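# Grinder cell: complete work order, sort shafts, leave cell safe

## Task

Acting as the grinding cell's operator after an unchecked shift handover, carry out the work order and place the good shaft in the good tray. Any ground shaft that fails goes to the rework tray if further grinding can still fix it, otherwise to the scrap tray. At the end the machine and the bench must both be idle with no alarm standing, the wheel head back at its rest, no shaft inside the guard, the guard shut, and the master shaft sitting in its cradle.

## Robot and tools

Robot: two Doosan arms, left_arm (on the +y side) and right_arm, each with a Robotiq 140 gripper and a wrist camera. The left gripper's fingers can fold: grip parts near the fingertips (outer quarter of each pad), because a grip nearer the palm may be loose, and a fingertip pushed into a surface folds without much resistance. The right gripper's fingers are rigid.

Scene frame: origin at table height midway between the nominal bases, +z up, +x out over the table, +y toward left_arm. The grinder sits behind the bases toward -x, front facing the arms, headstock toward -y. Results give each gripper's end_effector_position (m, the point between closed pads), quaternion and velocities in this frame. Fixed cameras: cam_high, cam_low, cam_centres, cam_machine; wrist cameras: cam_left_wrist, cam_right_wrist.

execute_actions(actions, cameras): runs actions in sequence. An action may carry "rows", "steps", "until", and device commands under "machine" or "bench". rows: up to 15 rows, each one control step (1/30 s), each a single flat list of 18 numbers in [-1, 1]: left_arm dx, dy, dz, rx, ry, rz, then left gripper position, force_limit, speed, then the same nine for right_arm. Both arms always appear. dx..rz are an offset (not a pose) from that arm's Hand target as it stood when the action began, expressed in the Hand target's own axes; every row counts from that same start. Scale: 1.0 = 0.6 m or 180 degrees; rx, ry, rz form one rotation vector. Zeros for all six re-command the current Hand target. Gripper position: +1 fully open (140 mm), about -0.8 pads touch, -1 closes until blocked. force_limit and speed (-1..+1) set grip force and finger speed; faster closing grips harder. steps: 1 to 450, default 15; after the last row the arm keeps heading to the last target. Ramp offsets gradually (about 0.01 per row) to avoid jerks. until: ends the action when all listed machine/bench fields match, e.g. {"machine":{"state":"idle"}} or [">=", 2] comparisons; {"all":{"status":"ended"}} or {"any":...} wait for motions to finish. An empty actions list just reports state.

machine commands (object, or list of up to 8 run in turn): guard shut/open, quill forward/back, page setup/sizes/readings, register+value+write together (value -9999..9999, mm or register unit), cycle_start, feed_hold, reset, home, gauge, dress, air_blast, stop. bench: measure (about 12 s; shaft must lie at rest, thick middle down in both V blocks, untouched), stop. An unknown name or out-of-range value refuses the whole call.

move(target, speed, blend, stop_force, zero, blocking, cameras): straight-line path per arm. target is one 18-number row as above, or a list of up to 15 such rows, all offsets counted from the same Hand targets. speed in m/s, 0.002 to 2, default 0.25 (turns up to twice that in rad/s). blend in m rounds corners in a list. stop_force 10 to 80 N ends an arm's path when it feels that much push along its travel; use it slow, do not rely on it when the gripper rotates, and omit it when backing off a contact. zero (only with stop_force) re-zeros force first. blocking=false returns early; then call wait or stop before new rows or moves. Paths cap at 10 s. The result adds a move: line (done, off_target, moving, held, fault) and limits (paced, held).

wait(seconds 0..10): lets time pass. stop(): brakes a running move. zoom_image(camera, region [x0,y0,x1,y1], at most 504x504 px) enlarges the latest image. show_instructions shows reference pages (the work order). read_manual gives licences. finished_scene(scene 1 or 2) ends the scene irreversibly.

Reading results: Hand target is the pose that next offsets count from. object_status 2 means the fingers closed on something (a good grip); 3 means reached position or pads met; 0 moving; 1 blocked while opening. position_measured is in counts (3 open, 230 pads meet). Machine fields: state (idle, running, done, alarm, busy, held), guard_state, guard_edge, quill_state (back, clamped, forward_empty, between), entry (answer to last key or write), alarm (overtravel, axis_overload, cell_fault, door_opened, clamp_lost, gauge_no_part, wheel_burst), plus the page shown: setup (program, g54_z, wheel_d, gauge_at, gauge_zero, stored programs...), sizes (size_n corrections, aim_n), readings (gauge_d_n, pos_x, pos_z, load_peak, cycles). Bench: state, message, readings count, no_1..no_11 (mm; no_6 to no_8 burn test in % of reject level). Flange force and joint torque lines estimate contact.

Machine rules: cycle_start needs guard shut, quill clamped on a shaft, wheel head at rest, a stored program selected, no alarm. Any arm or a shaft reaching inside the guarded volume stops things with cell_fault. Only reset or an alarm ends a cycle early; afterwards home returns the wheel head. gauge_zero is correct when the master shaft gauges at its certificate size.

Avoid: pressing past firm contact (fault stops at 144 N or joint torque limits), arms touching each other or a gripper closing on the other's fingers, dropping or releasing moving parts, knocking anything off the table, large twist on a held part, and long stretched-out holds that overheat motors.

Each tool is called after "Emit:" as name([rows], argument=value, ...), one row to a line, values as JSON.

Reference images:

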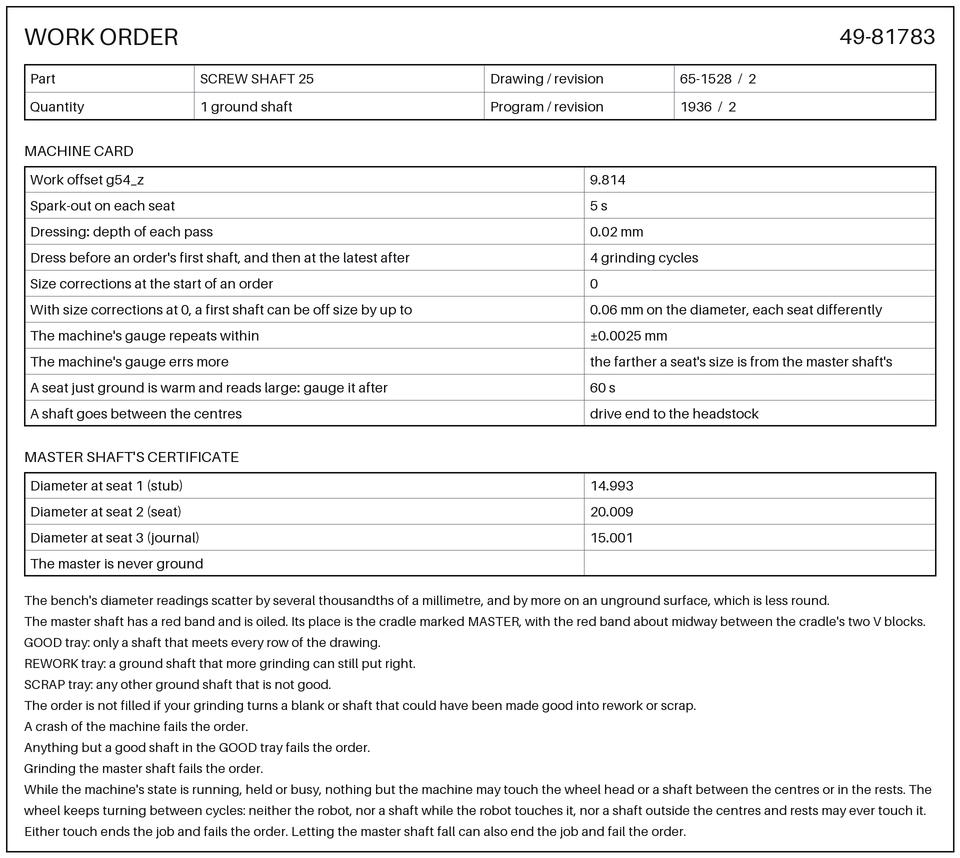

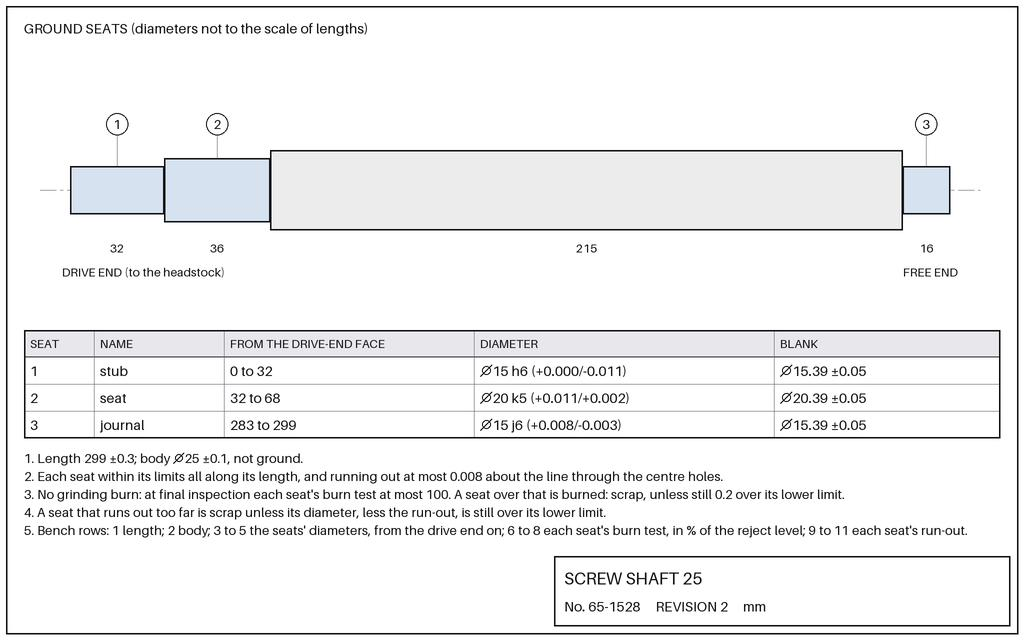

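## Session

Emit:
execute_actions(actions=[])

Scene clock: 0.00 s.
left_arm: end_effector_position=(+0.4664, +0.4211, +0.3765) position_measured=3 object_status=3 end_effector_quat_wxyz=(-0.033, +0.999, +0.004, +0.019) | right_arm: end_effector_position=(+0.5254, -0.4285, +0.3767) position_measured=3 object_status=3 end_effector_quat_wxyz=(+0.000, +0.000, +1.000, +0.000)
Joint positions: left_arm=[-0.195 -0.211 1.886 0.073 1.442 1.383] | right_arm=[-3.002 0.193 -1.87 0 -1.464 1.711]
Joint velocities: within noise
Joint torques (N m): no reading
External joint torques (N m): no reading
Flange force (N): no reading
Hand target: left_arm +0.4664, +0.4211, +0.3765; -0.033, +0.999, +0.004, +0.019 | right_arm +0.5254, -0.4285, +0.3767; +0.000, +0.000, +1.000, +0.000
Tool commands: left_gripper/position=+1.0 left_gripper/force_limit=+1.0 left_gripper/speed=+1.0 right_gripper/position=+1.0 right_gripper/force_limit=+1.0 right_gripper/speed=+1.0
machine.setup: program=+1936 g54_z=+9.814 wheel_d=+294.607 sparkout_s=+5.0 dress_depth=+0.020 gauge_at=+1 gauge_zero=+0.135 program_revision=+2 since_dress=+1 stored1_number=+9000 stored1_revision=+1 stored2_number=+3701 stored2_revision=+6 stored3_number=+3019 stored3_revision=+4 stored4_number=+1936 stored4_revision=+2
machine: state=done guard_state=shut guard_edge=clear quill_state=clamped guard_answer=taken quill_answer=taken page=setup entry=no_entry entries=0 alarm=no_alarm idle_s=3600 queue=idle queue_left=0
bench: message=nothing_yet readings=0 no_1=0.000 no_2=0.000 no_3=0.000 no_4=0.000 no_5=0.000 no_6=0 no_7=0 no_8=0 no_9=0.000 no_10=0.000 no_11=0.000

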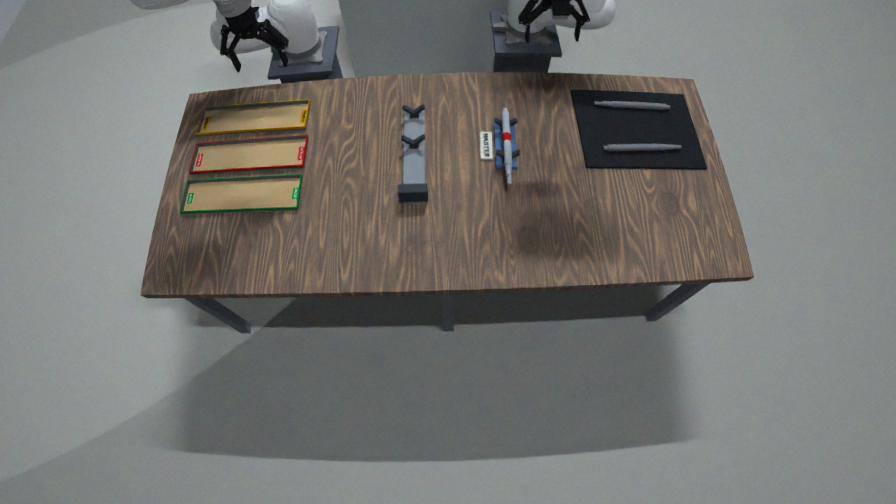

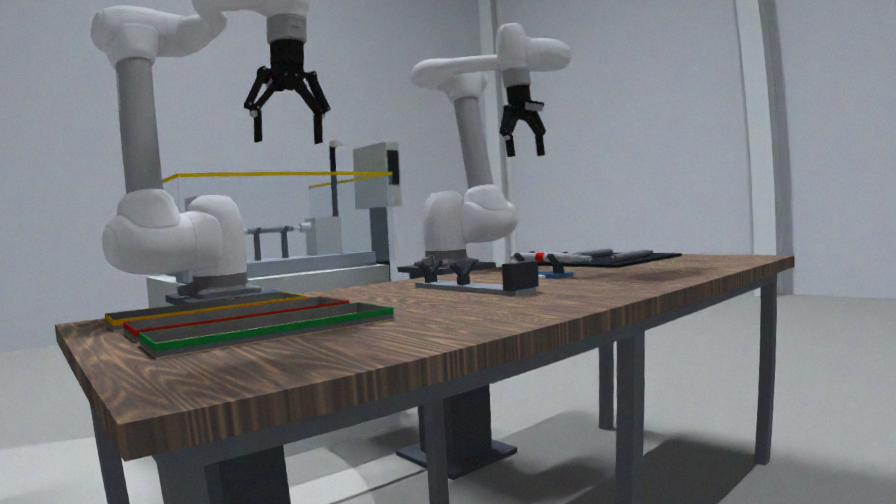

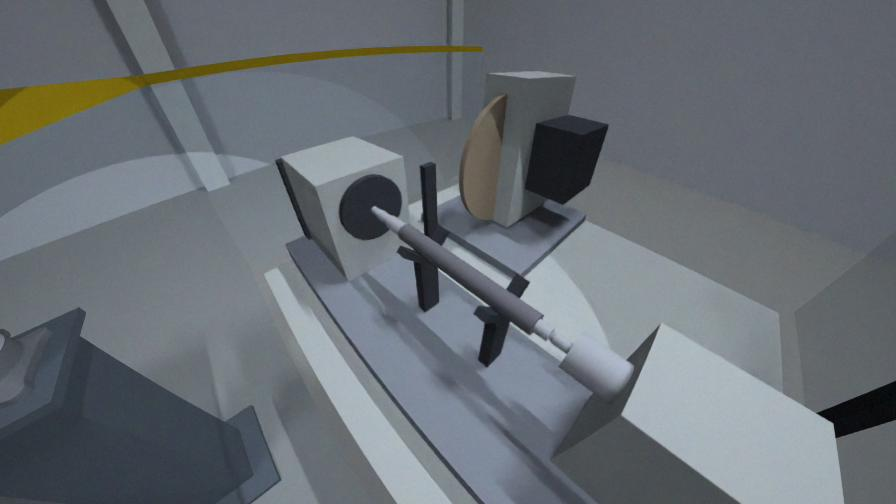

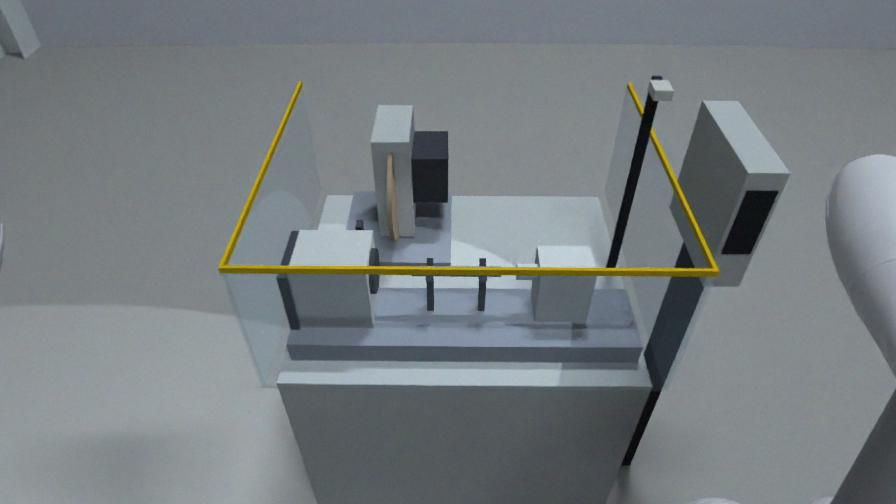

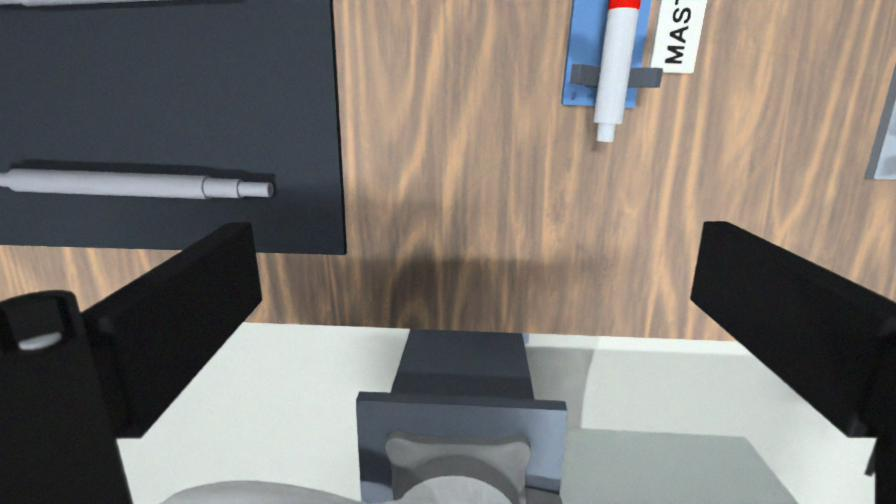

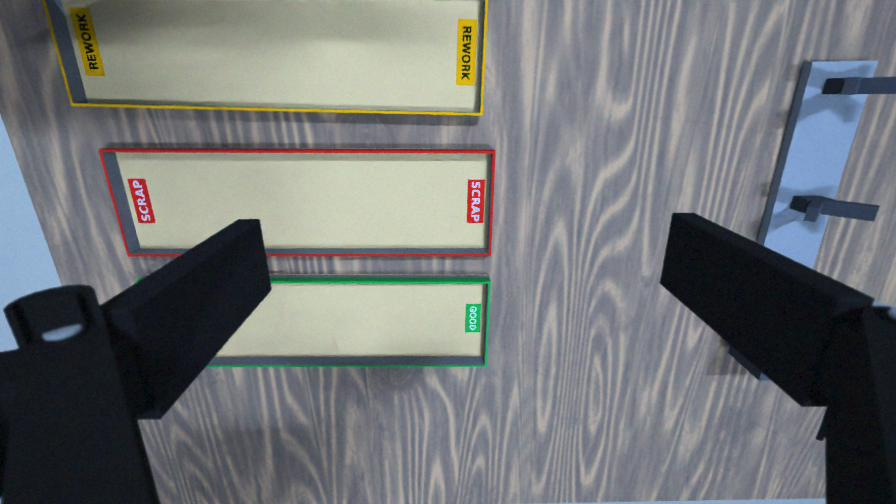

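Emit:
execute_actions([
  {"machine":{"page":"sizes"},"steps":5},
], cameras=[])

Emit:
execute_actions([
  {"machine":[{"page":"readings","register":"gauge_at","value":1,"write":true},{"gauge":true},{"register":"gauge_at","value":2,"write":true},{"gauge":true},{"register":"gauge_at","value":3,"write":true},{"gauge":true}],"steps":450,"until":{"machine":{"queue":"done"}}},
], cameras=["cam_centres"])

Emit:
zoom_image(camera="cam_centres", region=[340, 160, 640, 410])

Emit:
execute_actions([
  {"machine":[{"gauge":true},{"register":"gauge_at","value":1,"write":true},{"gauge":true},{"register":"gauge_at","value":2,"write":true},{"gauge":true}],"steps":5},
], cameras=[])

Scene clock: 8.77 s.
left_arm: end_effector_position=(+0.4664, +0.4211, +0.3765) position_measured=3 object_status=3 end_effector_quat_wxyz=(-0.033, +0.999, +0.004, +0.019) | right_arm: end_effector_position=(+0.5254, -0.4285, +0.3767) position_measured=3 object_status=3 end_effector_quat_wxyz=(+0.000, +0.000, +1.000, +0.000)
Joint positions: left_arm=[-0.195 -0.211 1.886 0.073 1.442 1.383] | right_arm=[-3.002 0.193 -1.87 0 -1.464 1.711]
Joint velocities: within noise
Joint torques (N m): left_arm=[-0.04 -24.36 -42.17 4.71 -0.4 0.01] | right_arm=[3.64 26.32 42.79 -4.16 0.26 -0.18]
External joint torques (N m): left_arm=[0.08 3.98 0.24 -0.23 0.28 -0.01] | right_arm=[-3.51 -4.54 -1.06 -0.12 -0.31 0.18]
Flange force (N): left_arm=[6.3 0.5 0.8] | right_arm=[-7.2 -7.2 2.0]
Hand target: left_arm +0.4664, +0.4211, +0.3765; -0.033, +0.999, +0.004, +0.019 | right_arm +0.5254, -0.4285, +0.3767; +0.000, +0.000, +1.000, +0.000
Tool commands: left_gripper/position=+1.0 left_gripper/force_limit=+1.0 left_gripper/speed=+1.0 right_gripper/position=+1.0 right_gripper/force_limit=+1.0 right_gripper/speed=+1.0
machine.sizes: size_1=+0.000 size_2=+0.000 size_3=+0.000 aim_1=+14.995 aim_2=+20.006 aim_3=+15.002
machine: state=done guard_state=shut guard_edge=clear quill_state=clamped guard_answer=taken quill_answer=taken page=sizes entry=no_entry entries=0 alarm=no_alarm idle_s=3609 queue=done queue_left=0
bench: message=nothing_yet readings=0 no_1=0.000 no_2=0.000 no_3=0.000 no_4=0.000 no_5=0.000 no_6=0 no_7=0 no_8=0 no_9=0.000 no_10=0.000 no_11=0.000
No camera images: "cameras" was empty.

Scene clock: 21.70 s.
left_arm: end_effector_position=(+0.4664, +0.4211, +0.3765) position_measured=3 object_status=3 end_effector_quat_wxyz=(-0.033, +0.999, +0.004, +0.019) | right_arm: end_effector_position=(+0.5254, -0.4285, +0.3767) position_measured=3 object_status=3 end_effector_quat_wxyz=(+0.000, +0.000, +1.000, +0.000)
Joint positions: left_arm=[-0.195 -0.211 1.886 0.073 1.442 1.383] | right_arm=[-3.002 0.193 -1.87 0 -1.464 1.711]
Joint velocities: within noise
Joint torques (N m): left_arm=[0.04 -25.47 -41.75 4.68 -0.57 -0.04] | right_arm=[3.83 26.07 42.82 -4.19 0.28 -0.14]
External joint torques (N m): left_arm=[-0.03 5.31 -0.12 -0.21 0.45 0.03] | right_arm=[-3.8 -4.2 -1.04 -0.09 -0.33 0.14]
Flange force (N): left_arm=[8.9 0.9 0.2] | right_arm=[-6.7 -7.9 1.9]
Hand target: left_arm +0.4664, +0.4211, +0.3765; -0.033, +0.999, +0.004, +0.019 | right_arm +0.5254, -0.4285, +0.3767; +0.000, +0.000, +1.000, +0.000
Tool commands: left_gripper/position=+1.0 left_gripper/force_limit=+1.0 left_gripper/speed=+1.0 right_gripper/position=+1.0 right_gripper/force_limit=+1.0 right_gripper/speed=+1.0
machine.readings: gauge_d=+15.001 gauge_d_1=+14.994 gauge_d_2=+20.005 gauge_d_3=+15.001 pos_x=+0.000 pos_z=+0.000 load_peak=+0.0 cycles=+1
machine: state=done guard_state=shut guard_edge=clear quill_state=clamped guard_answer=taken quill_answer=taken page=readings entry=taken entries=6 alarm=no_alarm idle_s=3621 queue=done queue_left=0
bench: message=nothing_yet readings=0 no_1=0.000 no_2=0.000 no_3=0.000 no_4=0.000 no_5=0.000 no_6=0 no_7=0 no_8=0 no_9=0.000 no_10=0.000 no_11=0.000
Images, in order (width x height): cam_centres 896x504.

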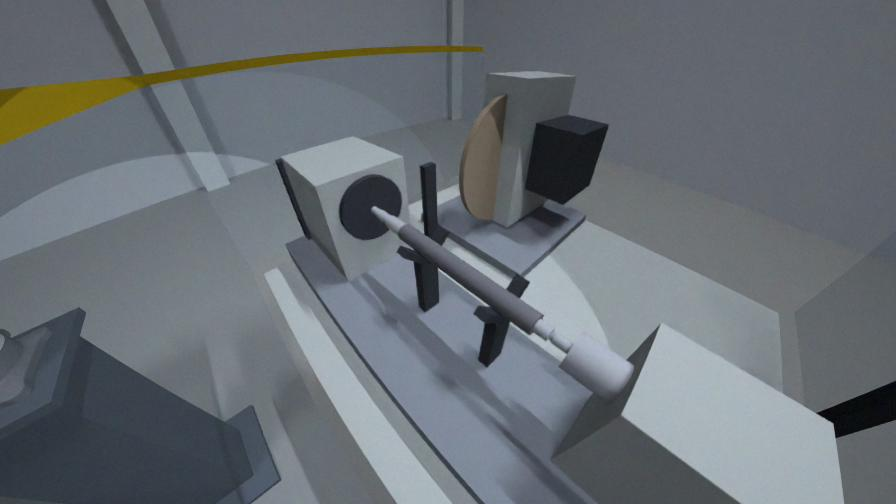

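Scaled by 1.680 from the camera's 896x504 image, which has a finer 1280x720 frame.

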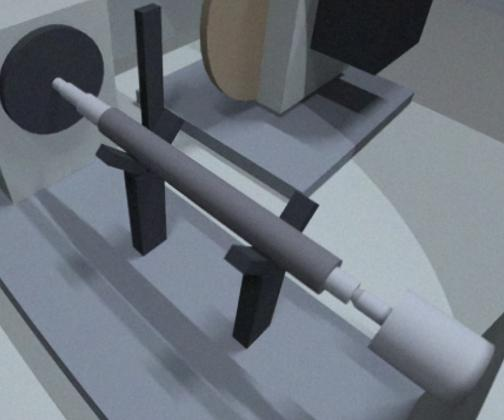

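Scene clock: 22.07 s.
left_arm: end_effector_position=(+0.4664, +0.4211, +0.3765) position_measured=3 object_status=3 end_effector_quat_wxyz=(-0.033, +0.999, +0.004, +0.019) | right_arm: end_effector_position=(+0.5254, -0.4285, +0.3767) position_measured=3 object_status=3 end_effector_quat_wxyz=(+0.000, +0.000, +1.000, +0.000)
Joint positions: left_arm=[-0.195 -0.211 1.886 0.073 1.442 1.383] | right_arm=[-3.002 0.193 -1.87 0 -1.464 1.711]
Joint velocities: within noise
Joint torques (N m): left_arm=[-0.47 -25.02 -41.62 4.76 -0.48 -0.03] | right_arm=[3.76 25.74 42.86 -4.16 0.25 -0.16]
External joint torques (N m): left_arm=[0.47 4.77 -0.29 -0.28 0.36 0.03] | right_arm=[-3.79 -3.93 -1.19 -0.12 -0.3 0.16]
Flange force (N): left_arm=[8.5 -0.3 0.0] | right_arm=[-6.1 -7.9 2.1]
Hand target: left_arm +0.4664, +0.4211, +0.3765; -0.033, +0.999, +0.004, +0.019 | right_arm +0.5254, -0.4285, +0.3767; +0.000, +0.000, +1.000, +0.000
Tool commands: left_gripper/position=+1.0 left_gripper/force_limit=+1.0 left_gripper/speed=+1.0 right_gripper/position=+1.0 right_gripper/force_limit=+1.0 right_gripper/speed=+1.0
machine.readings: gauge_d=+15.001 gauge_d_1=+14.994 gauge_d_2=+20.005 gauge_d_3=+15.001 pos_x=+0.000 pos_z=+0.000 load_peak=+0.0 cycles=+1
machine: state=busy guard_state=shut guard_edge=clear quill_state=clamped guard_answer=taken quill_answer=taken page=readings entry=taken entries=7 alarm=no_alarm idle_s=3622 queue=running queue_left=4
bench: message=nothing_yet readings=0 no_1=0.000 no_2=0.000 no_3=0.000 no_4=0.000 no_5=0.000 no_6=0 no_7=0 no_8=0 no_9=0.000 no_10=0.000 no_11=0.000
No camera images: "cameras" was empty.

Emit:
move(target=[0.0077,-0.0132,-0.199,-0.0261,0.007,0.5024,-0.25,1,-0.5,0,0,0,0,0,0,-0.25,1,-0.5], speed=0.5, cameras=["cam_left_wrist"])

Emit:
zoom_image(camera="cam_left_wrist", region=[290, 250, 540, 500])

Emit:
move([
  [0.535,0.195,-0.09,0,0,0,-0.25,1,-0.5,0,0,0,0,0,0,-0.25,1,-0.5],
  [0.735,0.745,-0.09,0,0,0,-0.25,1,-0.5,0,0,0,0,0,0,-0.25,1,-0.5],
], speed=0.4, blend=0.05, cameras=[])

Emit:
execute_actions([
  {"steps":3},
], cameras=[])

Scene clock: 35.47 s.
left_arm: end_effector_position=(+0.4666, +0.4210, +0.4963) position_measured=160 object_status=3 end_effector_quat_wxyz=(+0.000, +0.707, -0.707, -0.001) | right_arm: end_effector_position=(+0.5254, -0.4285, +0.3767) position_measured=160 object_status=3 end_effector_quat_wxyz=(+0.000, +0.000, +1.000, +0.000)
Joint positions: left_arm=[-0.14 -0.192 1.655 0.001 1.68 3.025] | right_arm=[-3.002 0.193 -1.87 0 -1.464 1.711]
Joint velocities: within noise
Joint torques (N m): left_arm=[0.19 -26.2 -41.66 4.5 -0.34 0.09] | right_arm=[4.03 26.08 42.82 -4.18 0.24 -0.21]
External joint torques (N m): left_arm=[-0.24 4.42 0.01 -0.28 0.33 -0.09] | right_arm=[-4.06 -4.2 -1.04 -0.12 -0.29 0.21]
Flange force (N): left_arm=[1.0 -6.9 -1.3] | right_arm=[-6.8 -8.4 1.9]
Hand target: left_arm +0.4666, +0.4210, +0.4963; +0.000, +0.707, -0.707, -0.001 | right_arm +0.5254, -0.4285, +0.3767; +0.000, +0.000, +1.000, +0.000
Off the commanded pose: left_arm 0.000 m, 0 deg | right_arm 0.000 m, 0 deg.
machine.readings: gauge_d=+20.006 gauge_d_1=+14.993 gauge_d_2=+20.006 gauge_d_3=+15.001 pos_x=+0.000 pos_z=+0.000 load_peak=+0.0 cycles=+1
machine: state=done guard_state=shut guard_edge=clear quill_state=clamped guard_answer=taken quill_answer=taken page=readings entry=taken entries=11 alarm=no_alarm idle_s=3635 queue=done queue_left=0
bench: message=nothing_yet readings=0 no_1=0.000 no_2=0.000 no_3=0.000 no_4=0.000 no_5=0.000 no_6=0 no_7=0 no_8=0 no_9=0.000 no_10=0.000 no_11=0.000
move: done
camera_calibration:
cam_left_wrist: T_world_to_cam=[[-0.999996, -0.00213032, -0.00197442, 0.477491], [-0.00265595, 0.945826, 0.324663, -0.552031], [0.00117582, 0.324667, -0.945828, 0.475984], [0, 0, 0, 1]] pos_world=[0.475463, 0.368606, 0.630366]
Images, in order (width x height): cam_left_wrist 896x504.

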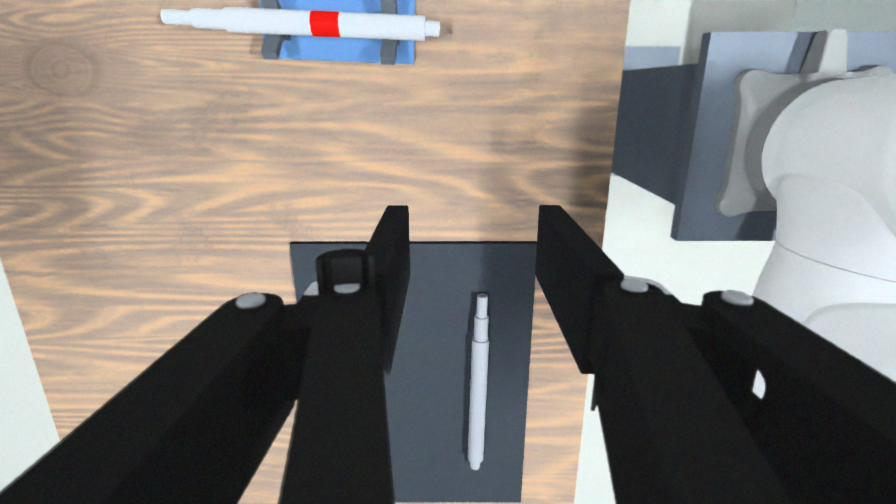

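Scaled by 2.016 from the camera's 896x504 image, which has a finer 1280x720 frame.

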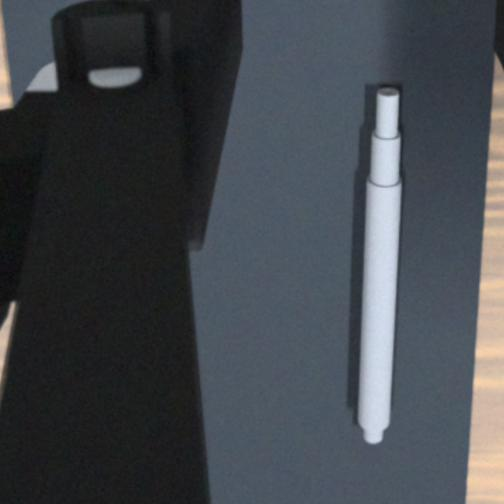

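Scene clock: 37.73 s.
left_arm: end_effector_position=(+0.0199, -0.0203, +0.5504) position_measured=160 object_status=3 end_effector_quat_wxyz=(+0.000, +0.707, -0.707, -0.001) | right_arm: end_effector_position=(+0.5254, -0.4285, +0.3767) position_measured=160 object_status=3 end_effector_quat_wxyz=(+0.000, +0.000, +1.000, +0.000)
Joint positions: left_arm=[-1.689 -0.149 1.522 -0.001 1.769 1.477] | right_arm=[-3.002 0.193 -1.87 0 -1.464 1.711]
Joint velocities: within noise
Joint torques (N m): left_arm=[-0.46 -31.24 -41.2 4.41 -0.3 -0.01] | right_arm=[3.99 25.61 42.77 -4.16 0.24 -0.17]
External joint torques (N m): left_arm=[0.49 5.19 -0.05 -0.18 0.25 0.02] | right_arm=[-4.03 -3.73 -1.03 -0.12 -0.29 0.17]
Flange force (N): left_arm=[8.3 -1.0 -2.2] | right_arm=[-6.0 -8.4 1.8]
Hand target: left_arm +0.0199, -0.0203, +0.5504; +0.000, +0.707, -0.707, -0.001 | right_arm +0.5254, -0.4285, +0.3767; +0.000, +0.000, +1.000, +0.000
Off the commanded pose: left_arm 0.000 m, 0 deg | right_arm 0.000 m, 0 deg.
machine.readings: gauge_d=+20.006 gauge_d_1=+14.993 gauge_d_2=+20.006 gauge_d_3=+15.001 pos_x=+0.000 pos_z=+0.000 load_peak=+0.0 cycles=+1
machine: state=done guard_state=shut guard_edge=clear quill_state=clamped guard_answer=taken quill_answer=taken page=readings entry=taken entries=11 alarm=no_alarm idle_s=3637 queue=done queue_left=0
bench: message=nothing_yet readings=0 no_1=0.000 no_2=0.000 no_3=0.000 no_4=0.000 no_5=0.000 no_6=0 no_7=0 no_8=0 no_9=0.000 no_10=0.000 no_11=0.000
move: done
No camera images: "cameras" was empty.

Scene clock: 38.03 s.
left_arm: end_effector_position=(+0.0199, -0.0203, +0.5504) position_measured=160 object_status=3 end_effector_quat_wxyz=(+0.000, +0.707, -0.707, -0.001) | right_arm: end_effector_position=(+0.5254, -0.4285, +0.3767) position_measured=160 object_status=3 end_effector_quat_wxyz=(+0.000, +0.000, +1.000, +0.000)
Joint positions: left_arm=[-1.689 -0.149 1.522 -0.001 1.769 1.477] | right_arm=[-3.002 0.193 -1.87 0 -1.464 1.711]
Joint velocities: within noise
Joint torques (N m): left_arm=[-0.15 -30.71 -41.31 4.43 -0.44 -0.04] | right_arm=[3.79 25.99 42.86 -4.21 0.3 -0.15]
External joint torques (N m): left_arm=[0.25 3.96 -0.12 -0.17 0.4 0.04] | right_arm=[-3.92 -4.12 -1.2 -0.07 -0.35 0.15]
Flange force (N): left_arm=[6.4 -0.5 -2.2] | right_arm=[-6.4 -8.2 2.1]
Hand target: left_arm +0.0199, -0.0203, +0.5504; +0.000, +0.707, -0.707, -0.001 | right_arm +0.5254, -0.4285, +0.3767; +0.000, +0.000, +1.000, +0.000
Tool commands: left_gripper/position=-0.25 left_gripper/force_limit=+1.0 left_gripper/speed=-0.5 right_gripper/position=-0.25 right_gripper/force_limit=+1.0 right_gripper/speed=-0.5
Off the commanded pose: left_arm 0.000 m, 0 deg | right_arm 0.000 m, 0 deg.
machine.readings: gauge_d=+20.006 gauge_d_1=+14.993 gauge_d_2=+20.006 gauge_d_3=+15.001 pos_x=+0.000 pos_z=+0.000 load_peak=+0.0 cycles=+1
machine: state=done guard_state=shut guard_edge=clear quill_state=clamped guard_answer=taken quill_answer=taken page=readings entry=taken entries=11 alarm=no_alarm idle_s=3638 queue=done queue_left=0
bench: message=nothing_yet readings=0 no_1=0.000 no_2=0.000 no_3=0.000 no_4=0.000 no_5=0.000 no_6=0 no_7=0 no_8=0 no_9=0.000 no_10=0.000 no_11=0.000
No camera images: "cameras" was empty.

Emit:
execute_actions([
  {"machine":{"guard":"open"},"steps":90,"until":{"machine":{"guard_state":"open"}}},
  {"machine":{"quill":"back"},"steps":110,"until":{"machine":{"quill_state":"back"}}},
], cameras=[])

Emit:
move(target=[-0.06,0.78,0.083,0,0,0,-0.25,1,-0.5,0,0,0,0,0,0,-0.25,1,-0.5], speed=0.4, cameras=[])

Emit:
move([
  [0,0.313,0.25,0,0,0,-0.25,1,-0.5,0,0,0,0,0,0,-0.25,1,-0.5],
  [0,0.313,0.33,0,0,0,-0.25,1,-0.5,0,0,0,0,0,0,-0.25,1,-0.5],
], speed=[0.2,0.1], cameras=["cam_left_wrist","cam_centres"])

Scene clock: 47.47 s.
left_arm: end_effector_position=(+0.0199, -0.0203, +0.5504) position_measured=160 object_status=3 end_effector_quat_wxyz=(+0.000, +0.707, -0.707, -0.001) | right_arm: end_effector_position=(+0.5254, -0.4285, +0.3767) position_measured=160 object_status=3 end_effector_quat_wxyz=(+0.000, +0.000, +1.000, +0.000)
Joint positions: left_arm=[-1.689 -0.149 1.522 -0.001 1.769 1.477] | right_arm=[-3.002 0.193 -1.87 0 -1.464 1.711]
Joint velocities: within noise
Joint torques (N m): left_arm=[-0.53 -30.49 -41.1 4.49 -0.43 -0.02] | right_arm=[4.05 26.09 42.83 -4.15 0.3 -0.18]
External joint torques (N m): left_arm=[0.55 4.17 -0.21 -0.26 0.38 0.02] | right_arm=[-4.06 -4.24 -1.1 -0.13 -0.36 0.18]
External joint torques at the end of the 1st action: left_arm=[0.27 4.68 -0.31 -0.18 0.38 -0.04] | right_arm=[-3.89 -4.35 -1.21 -0.08 -0.31 0.17]
Flange force (N): left_arm=[6.9 -1.1 -2.4] | right_arm=[-6.8 -8.4 1.9]
Flange force at the end of the 1st action (N): left_arm=[7.8 -0.4 -2.8] | right_arm=[-6.8 -8.1 2.2]
Hand target: left_arm +0.0199, -0.0203, +0.5504; +0.000, +0.707, -0.707, -0.001 | right_arm +0.5254, -0.4285, +0.3767; +0.000, +0.000, +1.000, +0.000
Tool commands: left_gripper/position=-0.25 left_gripper/force_limit=+1.0 left_gripper/speed=-0.5 right_gripper/position=-0.25 right_gripper/force_limit=+1.0 right_gripper/speed=-0.5
Off the commanded pose: left_arm 0.000 m, 0 deg | right_arm 0.000 m, 0 deg.
machine.readings: gauge_d=+20.006 gauge_d_1=+0.000 gauge_d_2=+0.000 gauge_d_3=+0.000 pos_x=+0.000 pos_z=+0.000 load_peak=+0.0 cycles=+1
machine: state=idle guard_state=open guard_edge=clear quill_state=back guard_answer=taken quill_answer=taken page=readings entry=taken entries=11 alarm=no_alarm idle_s=3647 queue=running queue_left=0
bench: message=nothing_yet readings=0 no_1=0.000 no_2=0.000 no_3=0.000 no_4=0.000 no_5=0.000 no_6=0 no_7=0 no_8=0 no_9=0.000 no_10=0.000 no_11=0.000
No camera images: "cameras" was empty.

Scene clock: 49.13 s.
left_arm: end_effector_position=(-0.4481, +0.0154, +0.5012) position_measured=160 object_status=3 end_effector_quat_wxyz=(+0.000, +0.707, -0.707, -0.001) | right_arm: end_effector_position=(+0.5254, -0.4285, +0.3767) position_measured=160 object_status=3 end_effector_quat_wxyz=(+0.000, +0.000, +1.000, +0.000)
Joint positions: left_arm=[-2.495 0.128 1.337 -0.001 1.676 0.67] | right_arm=[-3.002 0.193 -1.87 0 -1.464 1.711]
Joint velocities: within noise
Joint torques (N m): left_arm=[0.38 -61.27 -41.6 4.56 -0.53 -0.01] | right_arm=[4 25.7 42.78 -4.23 0.26 -0.11]
External joint torques (N m): left_arm=[-0.33 6.11 -0.2 -0.24 0.49 0.01] | right_arm=[-3.99 -3.82 -0.99 -0.06 -0.31 0.11]
Flange force (N): left_arm=[6.6 8.2 -2.4] | right_arm=[-6.2 -8.5 1.8]
Hand target: left_arm -0.4482, +0.0154, +0.5011; +0.000, +0.707, -0.707, -0.001 | right_arm +0.5254, -0.4285, +0.3767; +0.000, +0.000, +1.000, +0.000
Off the commanded pose: left_arm 0.000 m, 0 deg | right_arm 0.000 m, 0 deg.
machine.readings: gauge_d=+20.006 gauge_d_1=+0.000 gauge_d_2=+0.000 gauge_d_3=+0.000 pos_x=+0.000 pos_z=+0.000 load_peak=+0.0 cycles=+1
machine: state=idle guard_state=open guard_edge=clear quill_state=back guard_answer=taken quill_answer=taken page=readings entry=taken entries=11 alarm=no_alarm idle_s=3649 queue=done queue_left=0
bench: message=nothing_yet readings=0 no_1=0.000 no_2=0.000 no_3=0.000 no_4=0.000 no_5=0.000 no_6=0 no_7=0 no_8=0 no_9=0.000 no_10=0.000 no_11=0.000
move: done
No camera images: "cameras" was empty.

Scene clock: 51.23 s.
left_arm: end_effector_position=(-0.6362, +0.0155, +0.3032) position_measured=160 object_status=3 end_effector_quat_wxyz=(+0.000, +0.707, -0.707, -0.001) | right_arm: end_effector_position=(+0.5254, -0.4285, +0.3767) position_measured=160 object_status=3 end_effector_quat_wxyz=(+0.000, +0.000, +1.000, +0.000)
Joint positions: left_arm=[-2.644 0.39 1.356 -0.001 1.395 0.522] | right_arm=[-3.002 0.193 -1.87 0 -1.464 1.711]
Joint velocities: within noise
Joint torques (N m): left_arm=[-0.12 -87.48 -41.6 4.57 -0.37 -0.05] | right_arm=[3.91 25.74 42.94 -4.18 0.25 -0.22]
External joint torques (N m): left_arm=[0.2 6.72 0.24 -0.29 0.33 0.05] | right_arm=[-3.93 -3.99 -1.39 -0.09 -0.3 0.22]
Flange force (N): left_arm=[6.0 8.8 1.7] | right_arm=[-5.9 -8.1 2.5]
Hand target: left_arm -0.6362, +0.0155, +0.3033; +0.000, +0.707, -0.707, -0.001 | right_arm +0.5254, -0.4285, +0.3767; +0.000, +0.000, +1.000, +0.000
Off the commanded pose: left_arm 0.000 m, 0 deg | right_arm 0.000 m, 0 deg.
machine.readings: gauge_d=+20.006 gauge_d_1=+0.000 gauge_d_2=+0.000 gauge_d_3=+0.000 pos_x=+0.000 pos_z=+0.000 load_peak=+0.0 cycles=+1
machine: state=idle guard_state=open guard_edge=clear quill_state=back guard_answer=taken quill_answer=taken page=readings entry=taken entries=11 alarm=no_alarm idle_s=3651 queue=done queue_left=0
bench: message=nothing_yet readings=0 no_1=0.000 no_2=0.000 no_3=0.000 no_4=0.000 no_5=0.000 no_6=0 no_7=0 no_8=0 no_9=0.000 no_10=0.000 no_11=0.000
move: done
camera_calibration:
cam_left_wrist: T_world_to_cam=[[-0.999996, -0.0021302, -0.00197461, -0.626449], [-0.00265601, 0.945795, 0.324753, -0.108713], [0.00117579, 0.324757, -0.945797, 0.426411], [0, 0, 0, 1]] pos_world=[-0.627237, -0.0369942, 0.437366]
Images, in order (width x height): cam_centres 896x504, cam_left_wrist 896x504.

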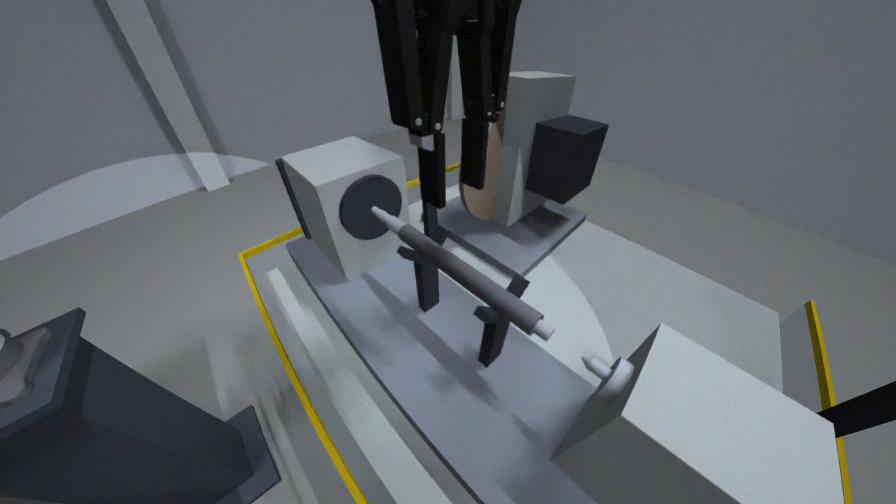

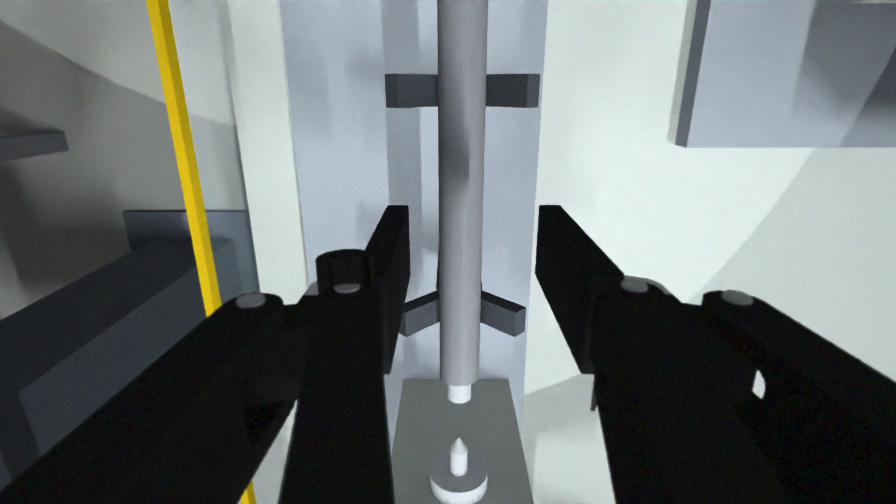

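Emit:
move(target=[-0.02,-0.0025,0.08,0,0,0,-0.25,1,-0.5,0,0,0,0,0,0,-0.25,1,-0.5], speed=0.1, cameras=["cam_left_wrist","cam_centres"])

Emit:
zoom_image(camera="cam_left_wrist", region=[370, 80, 570, 280])

Emit:
zoom_image(camera="cam_centres", region=[340, 130, 600, 360])

Scene clock: 61.97 s.
left_arm: end_effector_position=(-0.6348, +0.0275, +0.2552) position_measured=160 object_status=3 end_effector_quat_wxyz=(+0.000, +0.707, -0.707, -0.001) | right_arm: end_effector_position=(+0.5254, -0.4285, +0.3767) position_measured=160 object_status=3 end_effector_quat_wxyz=(+0.000, +0.000, +1.000, +0.000)
Joint positions: left_arm=[-2.657 0.395 1.437 -0.001 1.309 0.509] | right_arm=[-3.002 0.193 -1.87 0 -1.464 1.711]
Joint velocities: within noise
Joint torques (N m): left_arm=[-0.41 -87.23 -40.8 4.46 -0.4 0.03] | right_arm=[3.92 26.07 42.81 -4.21 0.35 -0.13]
External joint torques (N m): left_arm=[0.38 6.85 0.23 -0.25 0.36 -0.03] | right_arm=[-3.94 -4.23 -1.12 -0.07 -0.4 0.13]
Flange force (N): left_arm=[5.9 8.7 2.6] | right_arm=[-6.7 -8.3 1.9]
Hand target: left_arm -0.6347, +0.0275, +0.2553; +0.000, +0.707, -0.707, -0.001 | right_arm +0.5254, -0.4285, +0.3767; +0.000, +0.000, +1.000, +0.000
Off the commanded pose: left_arm 0.000 m, 0 deg | right_arm 0.000 m, 0 deg.
machine.readings: gauge_d=+20.006 gauge_d_1=+0.000 gauge_d_2=+0.000 gauge_d_3=+0.000 pos_x=+0.000 pos_z=+0.000 load_peak=+0.0 cycles=+1
machine: state=idle guard_state=open guard_edge=clear quill_state=back guard_answer=taken quill_answer=taken page=readings entry=taken entries=11 alarm=no_alarm idle_s=3661 queue=done queue_left=0
bench: message=nothing_yet readings=0 no_1=0.000 no_2=0.000 no_3=0.000 no_4=0.000 no_5=0.000 no_6=0 no_7=0 no_8=0 no_9=0.000 no_10=0.000 no_11=0.000
move: done
camera_calibration:
cam_left_wrist: T_world_to_cam=[[-0.999996, -0.0021302, -0.00197461, -0.625118], [-0.00265601, 0.945795, 0.324753, -0.104532], [0.00117579, 0.324757, -0.945797, 0.376987], [0, 0, 0, 1]] pos_world=[-0.625837, -0.0248942, 0.389266]
Images, in order (width x height): cam_centres 896x504, cam_left_wrist 896x504.

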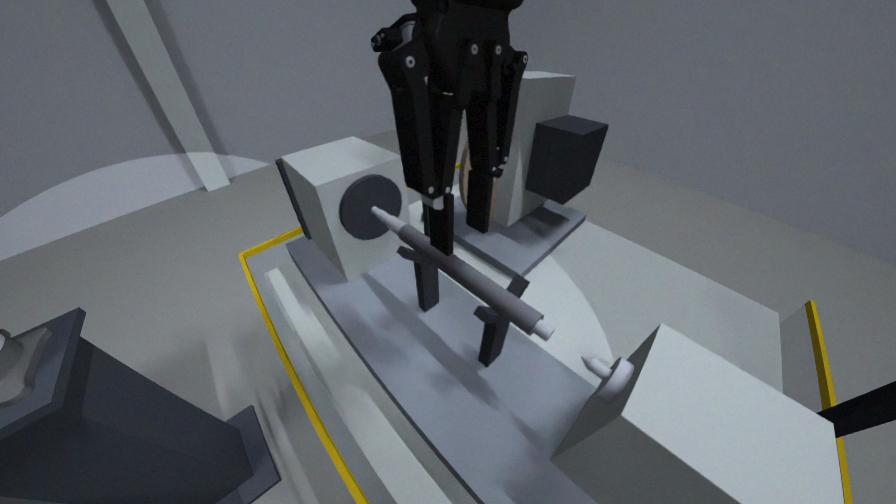

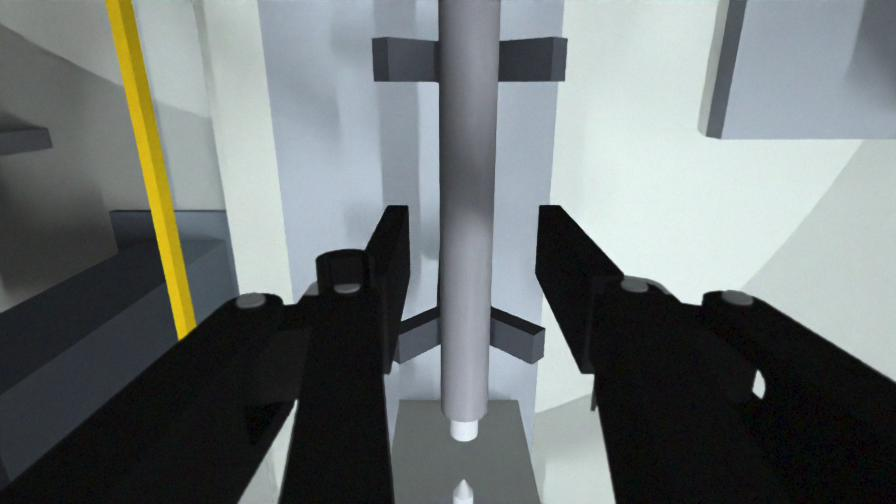

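Scaled by 2.520 from the camera's 896x504 image, which has a finer 1280x720 frame.

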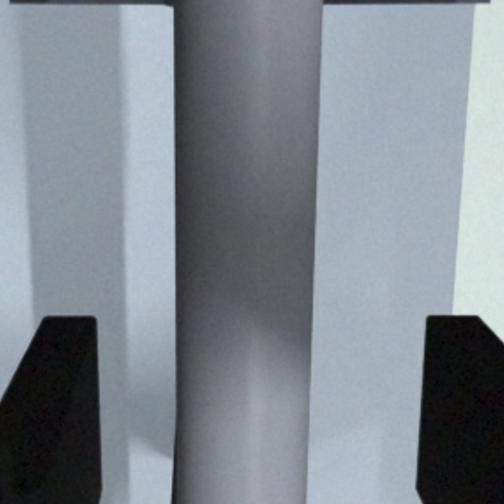

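Scaled by 1.938 from the camera's 896x504 image, which has a finer 1280x720 frame.

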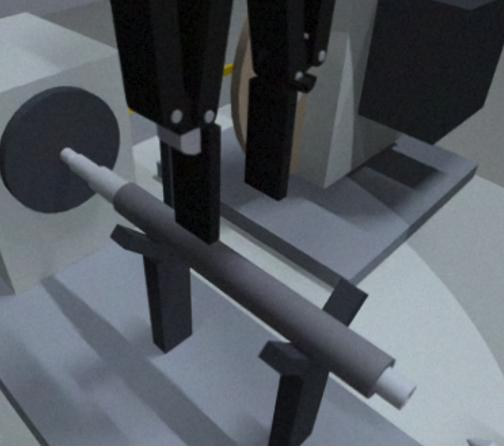

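Emit:
move([
  [0.0183,-0.001,0,0,0,0,-0.25,1,-0.5,0,0,0,0,0,0,-0.25,1,-0.5],
  [0.0183,-0.001,0.0845,0,0,0,-0.25,1,-0.5,0,0,0,0,0,0,-0.25,1,-0.5],
], speed=0.06, cameras=["cam_left_wrist"])

Emit:
execute_actions([
  {"rows":[[0,0,0,0,0,0,-1,1,-1,0,0,0,0,0,0,-0.25,1,-0.5]],"steps":65},
], cameras=["cam_left_wrist","cam_centres"])

Emit:
zoom_image(camera="cam_centres", region=[340, 130, 600, 360])

Scene clock: 73.80 s.
left_arm: end_effector_position=(-0.6342, +0.0165, +0.2046) position_measured=160 object_status=3 end_effector_quat_wxyz=(+0.000, +0.707, -0.707, -0.001) | right_arm: end_effector_position=(+0.5254, -0.4285, +0.3767) position_measured=160 object_status=3 end_effector_quat_wxyz=(+0.000, +0.000, +1.000, +0.000)
Joint positions: left_arm=[-2.644 0.428 1.485 -0.001 1.229 0.522] | right_arm=[-3.002 0.193 -1.87 0 -1.464 1.711]
Joint velocities: within noise
Joint torques (N m): left_arm=[-0.06 -88.97 -39.53 4.36 -0.42 0.03] | right_arm=[3.96 25.99 42.7 -4.18 0.25 -0.16]
External joint torques (N m): left_arm=[0.05 6.26 -0.13 -0.26 0.39 -0.03] | right_arm=[-3.94 -4.2 -1.03 -0.1 -0.3 0.16]
Flange force (N): left_arm=[5.5 8.5 2.6] | right_arm=[-6.8 -8.2 1.9]
Hand target: left_arm -0.6342, +0.0166, +0.2046; +0.000, +0.707, -0.707, -0.001 | right_arm +0.5254, -0.4285, +0.3767; +0.000, +0.000, +1.000, +0.000
Off the commanded pose: left_arm 0.000 m, 0 deg | right_arm 0.000 m, 0 deg.
machine.readings: gauge_d=+20.006 gauge_d_1=+0.000 gauge_d_2=+0.000 gauge_d_3=+0.000 pos_x=+0.000 pos_z=+0.000 load_peak=+0.0 cycles=+1
machine: state=idle guard_state=open guard_edge=clear quill_state=back guard_answer=taken quill_answer=taken page=readings entry=taken entries=11 alarm=no_alarm idle_s=3673 queue=done queue_left=0
bench: message=nothing_yet readings=0 no_1=0.000 no_2=0.000 no_3=0.000 no_4=0.000 no_5=0.000 no_6=0 no_7=0 no_8=0 no_9=0.000 no_10=0.000 no_11=0.000
move: done
camera_calibration:
cam_left_wrist: T_world_to_cam=[[-0.999996, -0.00222476, -0.0020073, -0.624634], [-0.00275594, 0.945826, 0.324663, -0.0777258], [0.00117626, 0.324667, -0.945828, 0.332708], [0, 0, 0, 1]] pos_world=[-0.625237, -0.0358941, 0.338666]
Images, in order (width x height): cam_left_wrist 896x504.

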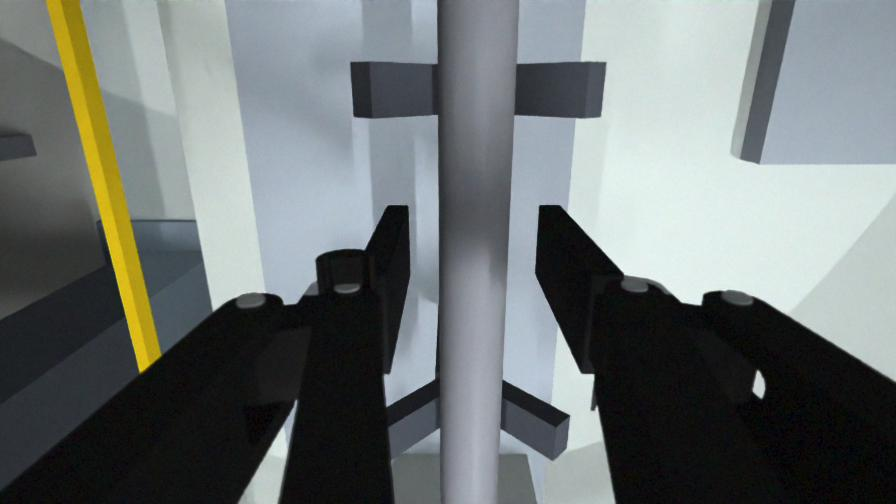

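Scene clock: 76.17 s.
left_arm: end_effector_position=(-0.6342, +0.0166, +0.2046) position_measured=197 object_status=2 end_effector_quat_wxyz=(+0.000, +0.707, -0.707, -0.001) | right_arm: end_effector_position=(+0.5254, -0.4285, +0.3767) position_measured=160 object_status=3 end_effector_quat_wxyz=(+0.000, +0.000, +1.000, +0.000)
Joint positions: left_arm=[-2.644 0.427 1.485 -0.001 1.229 0.522] | right_arm=[-3.002 0.193 -1.87 0 -1.464 1.711]
Joint velocities: within noise
Joint torques (N m): left_arm=[0.54 -78.52 -35.16 4.28 -2.14 -0.28] | right_arm=[3.8 25.86 42.8 -4.22 0.27 -0.2]
External joint torques (N m): left_arm=[-0.53 -4.17 -4.48 -0.17 2.11 0.28] | right_arm=[-3.9 -3.91 -1.01 -0.08 -0.32 0.2]
Flange force (N): left_arm=[2.6 4.7 -10.6] | right_arm=[-6.3 -8.1 1.8]
Hand target: left_arm -0.6342, +0.0166, +0.2046; +0.000, +0.707, -0.707, -0.001 | right_arm +0.5254, -0.4285, +0.3767; +0.000, +0.000, +1.000, +0.000
Off the commanded pose: left_arm 0.000 m, 0 deg | right_arm 0.000 m, 0 deg.
machine.readings: gauge_d=+20.006 gauge_d_1=+0.000 gauge_d_2=+0.000 gauge_d_3=+0.000 pos_x=+0.000 pos_z=+0.000 load_peak=+0.0 cycles=+1
machine: state=idle guard_state=open guard_edge=clear quill_state=back guard_answer=taken quill_answer=taken page=readings entry=taken entries=11 alarm=no_alarm idle_s=3675 queue=done queue_left=0
bench: message=nothing_yet readings=0 no_1=0.000 no_2=0.000 no_3=0.000 no_4=0.000 no_5=0.000 no_6=0 no_7=0 no_8=0 no_9=0.000 no_10=0.000 no_11=0.000
camera_calibration:
cam_left_wrist: T_world_to_cam=[[-0.999996, -0.00213032, -0.00197442, -0.624642], [-0.00265595, 0.945826, 0.324663, -0.0777579], [0.00117582, 0.324667, -0.945828, 0.332676], [0, 0, 0, 1]] pos_world=[-0.625237, -0.0357941, 0.338666]
Images, in order (width x height): cam_centres 896x504, cam_left_wrist 896x504.

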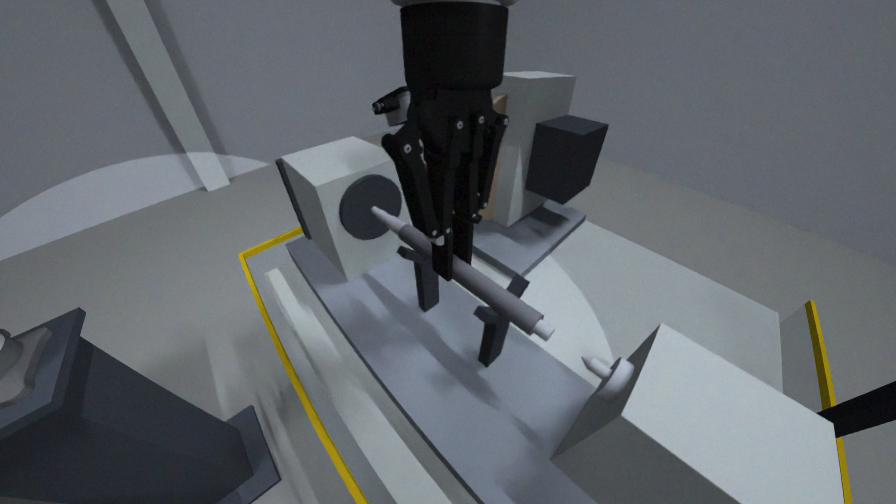

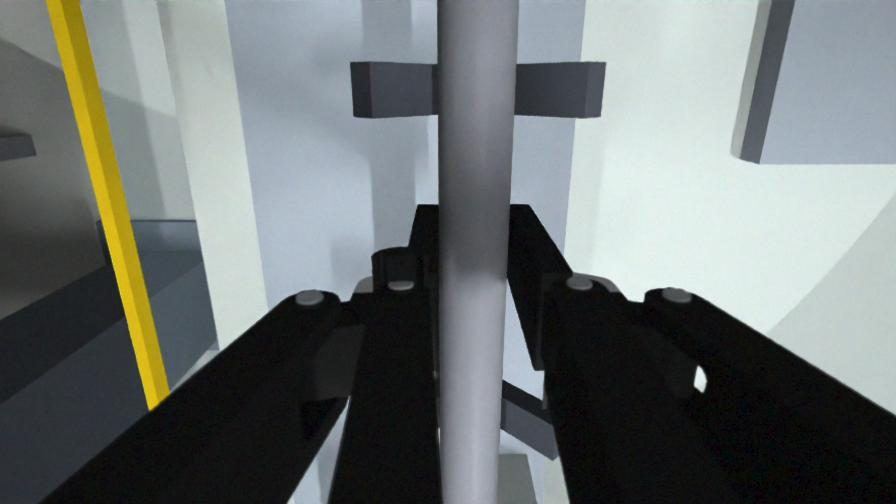

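Scaled by 1.938 from the camera's 896x504 image, which has a finer 1280x720 frame.

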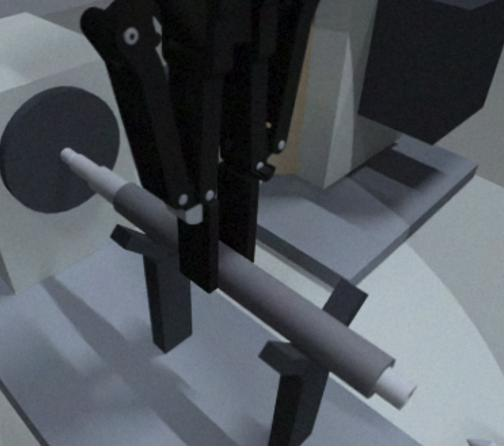

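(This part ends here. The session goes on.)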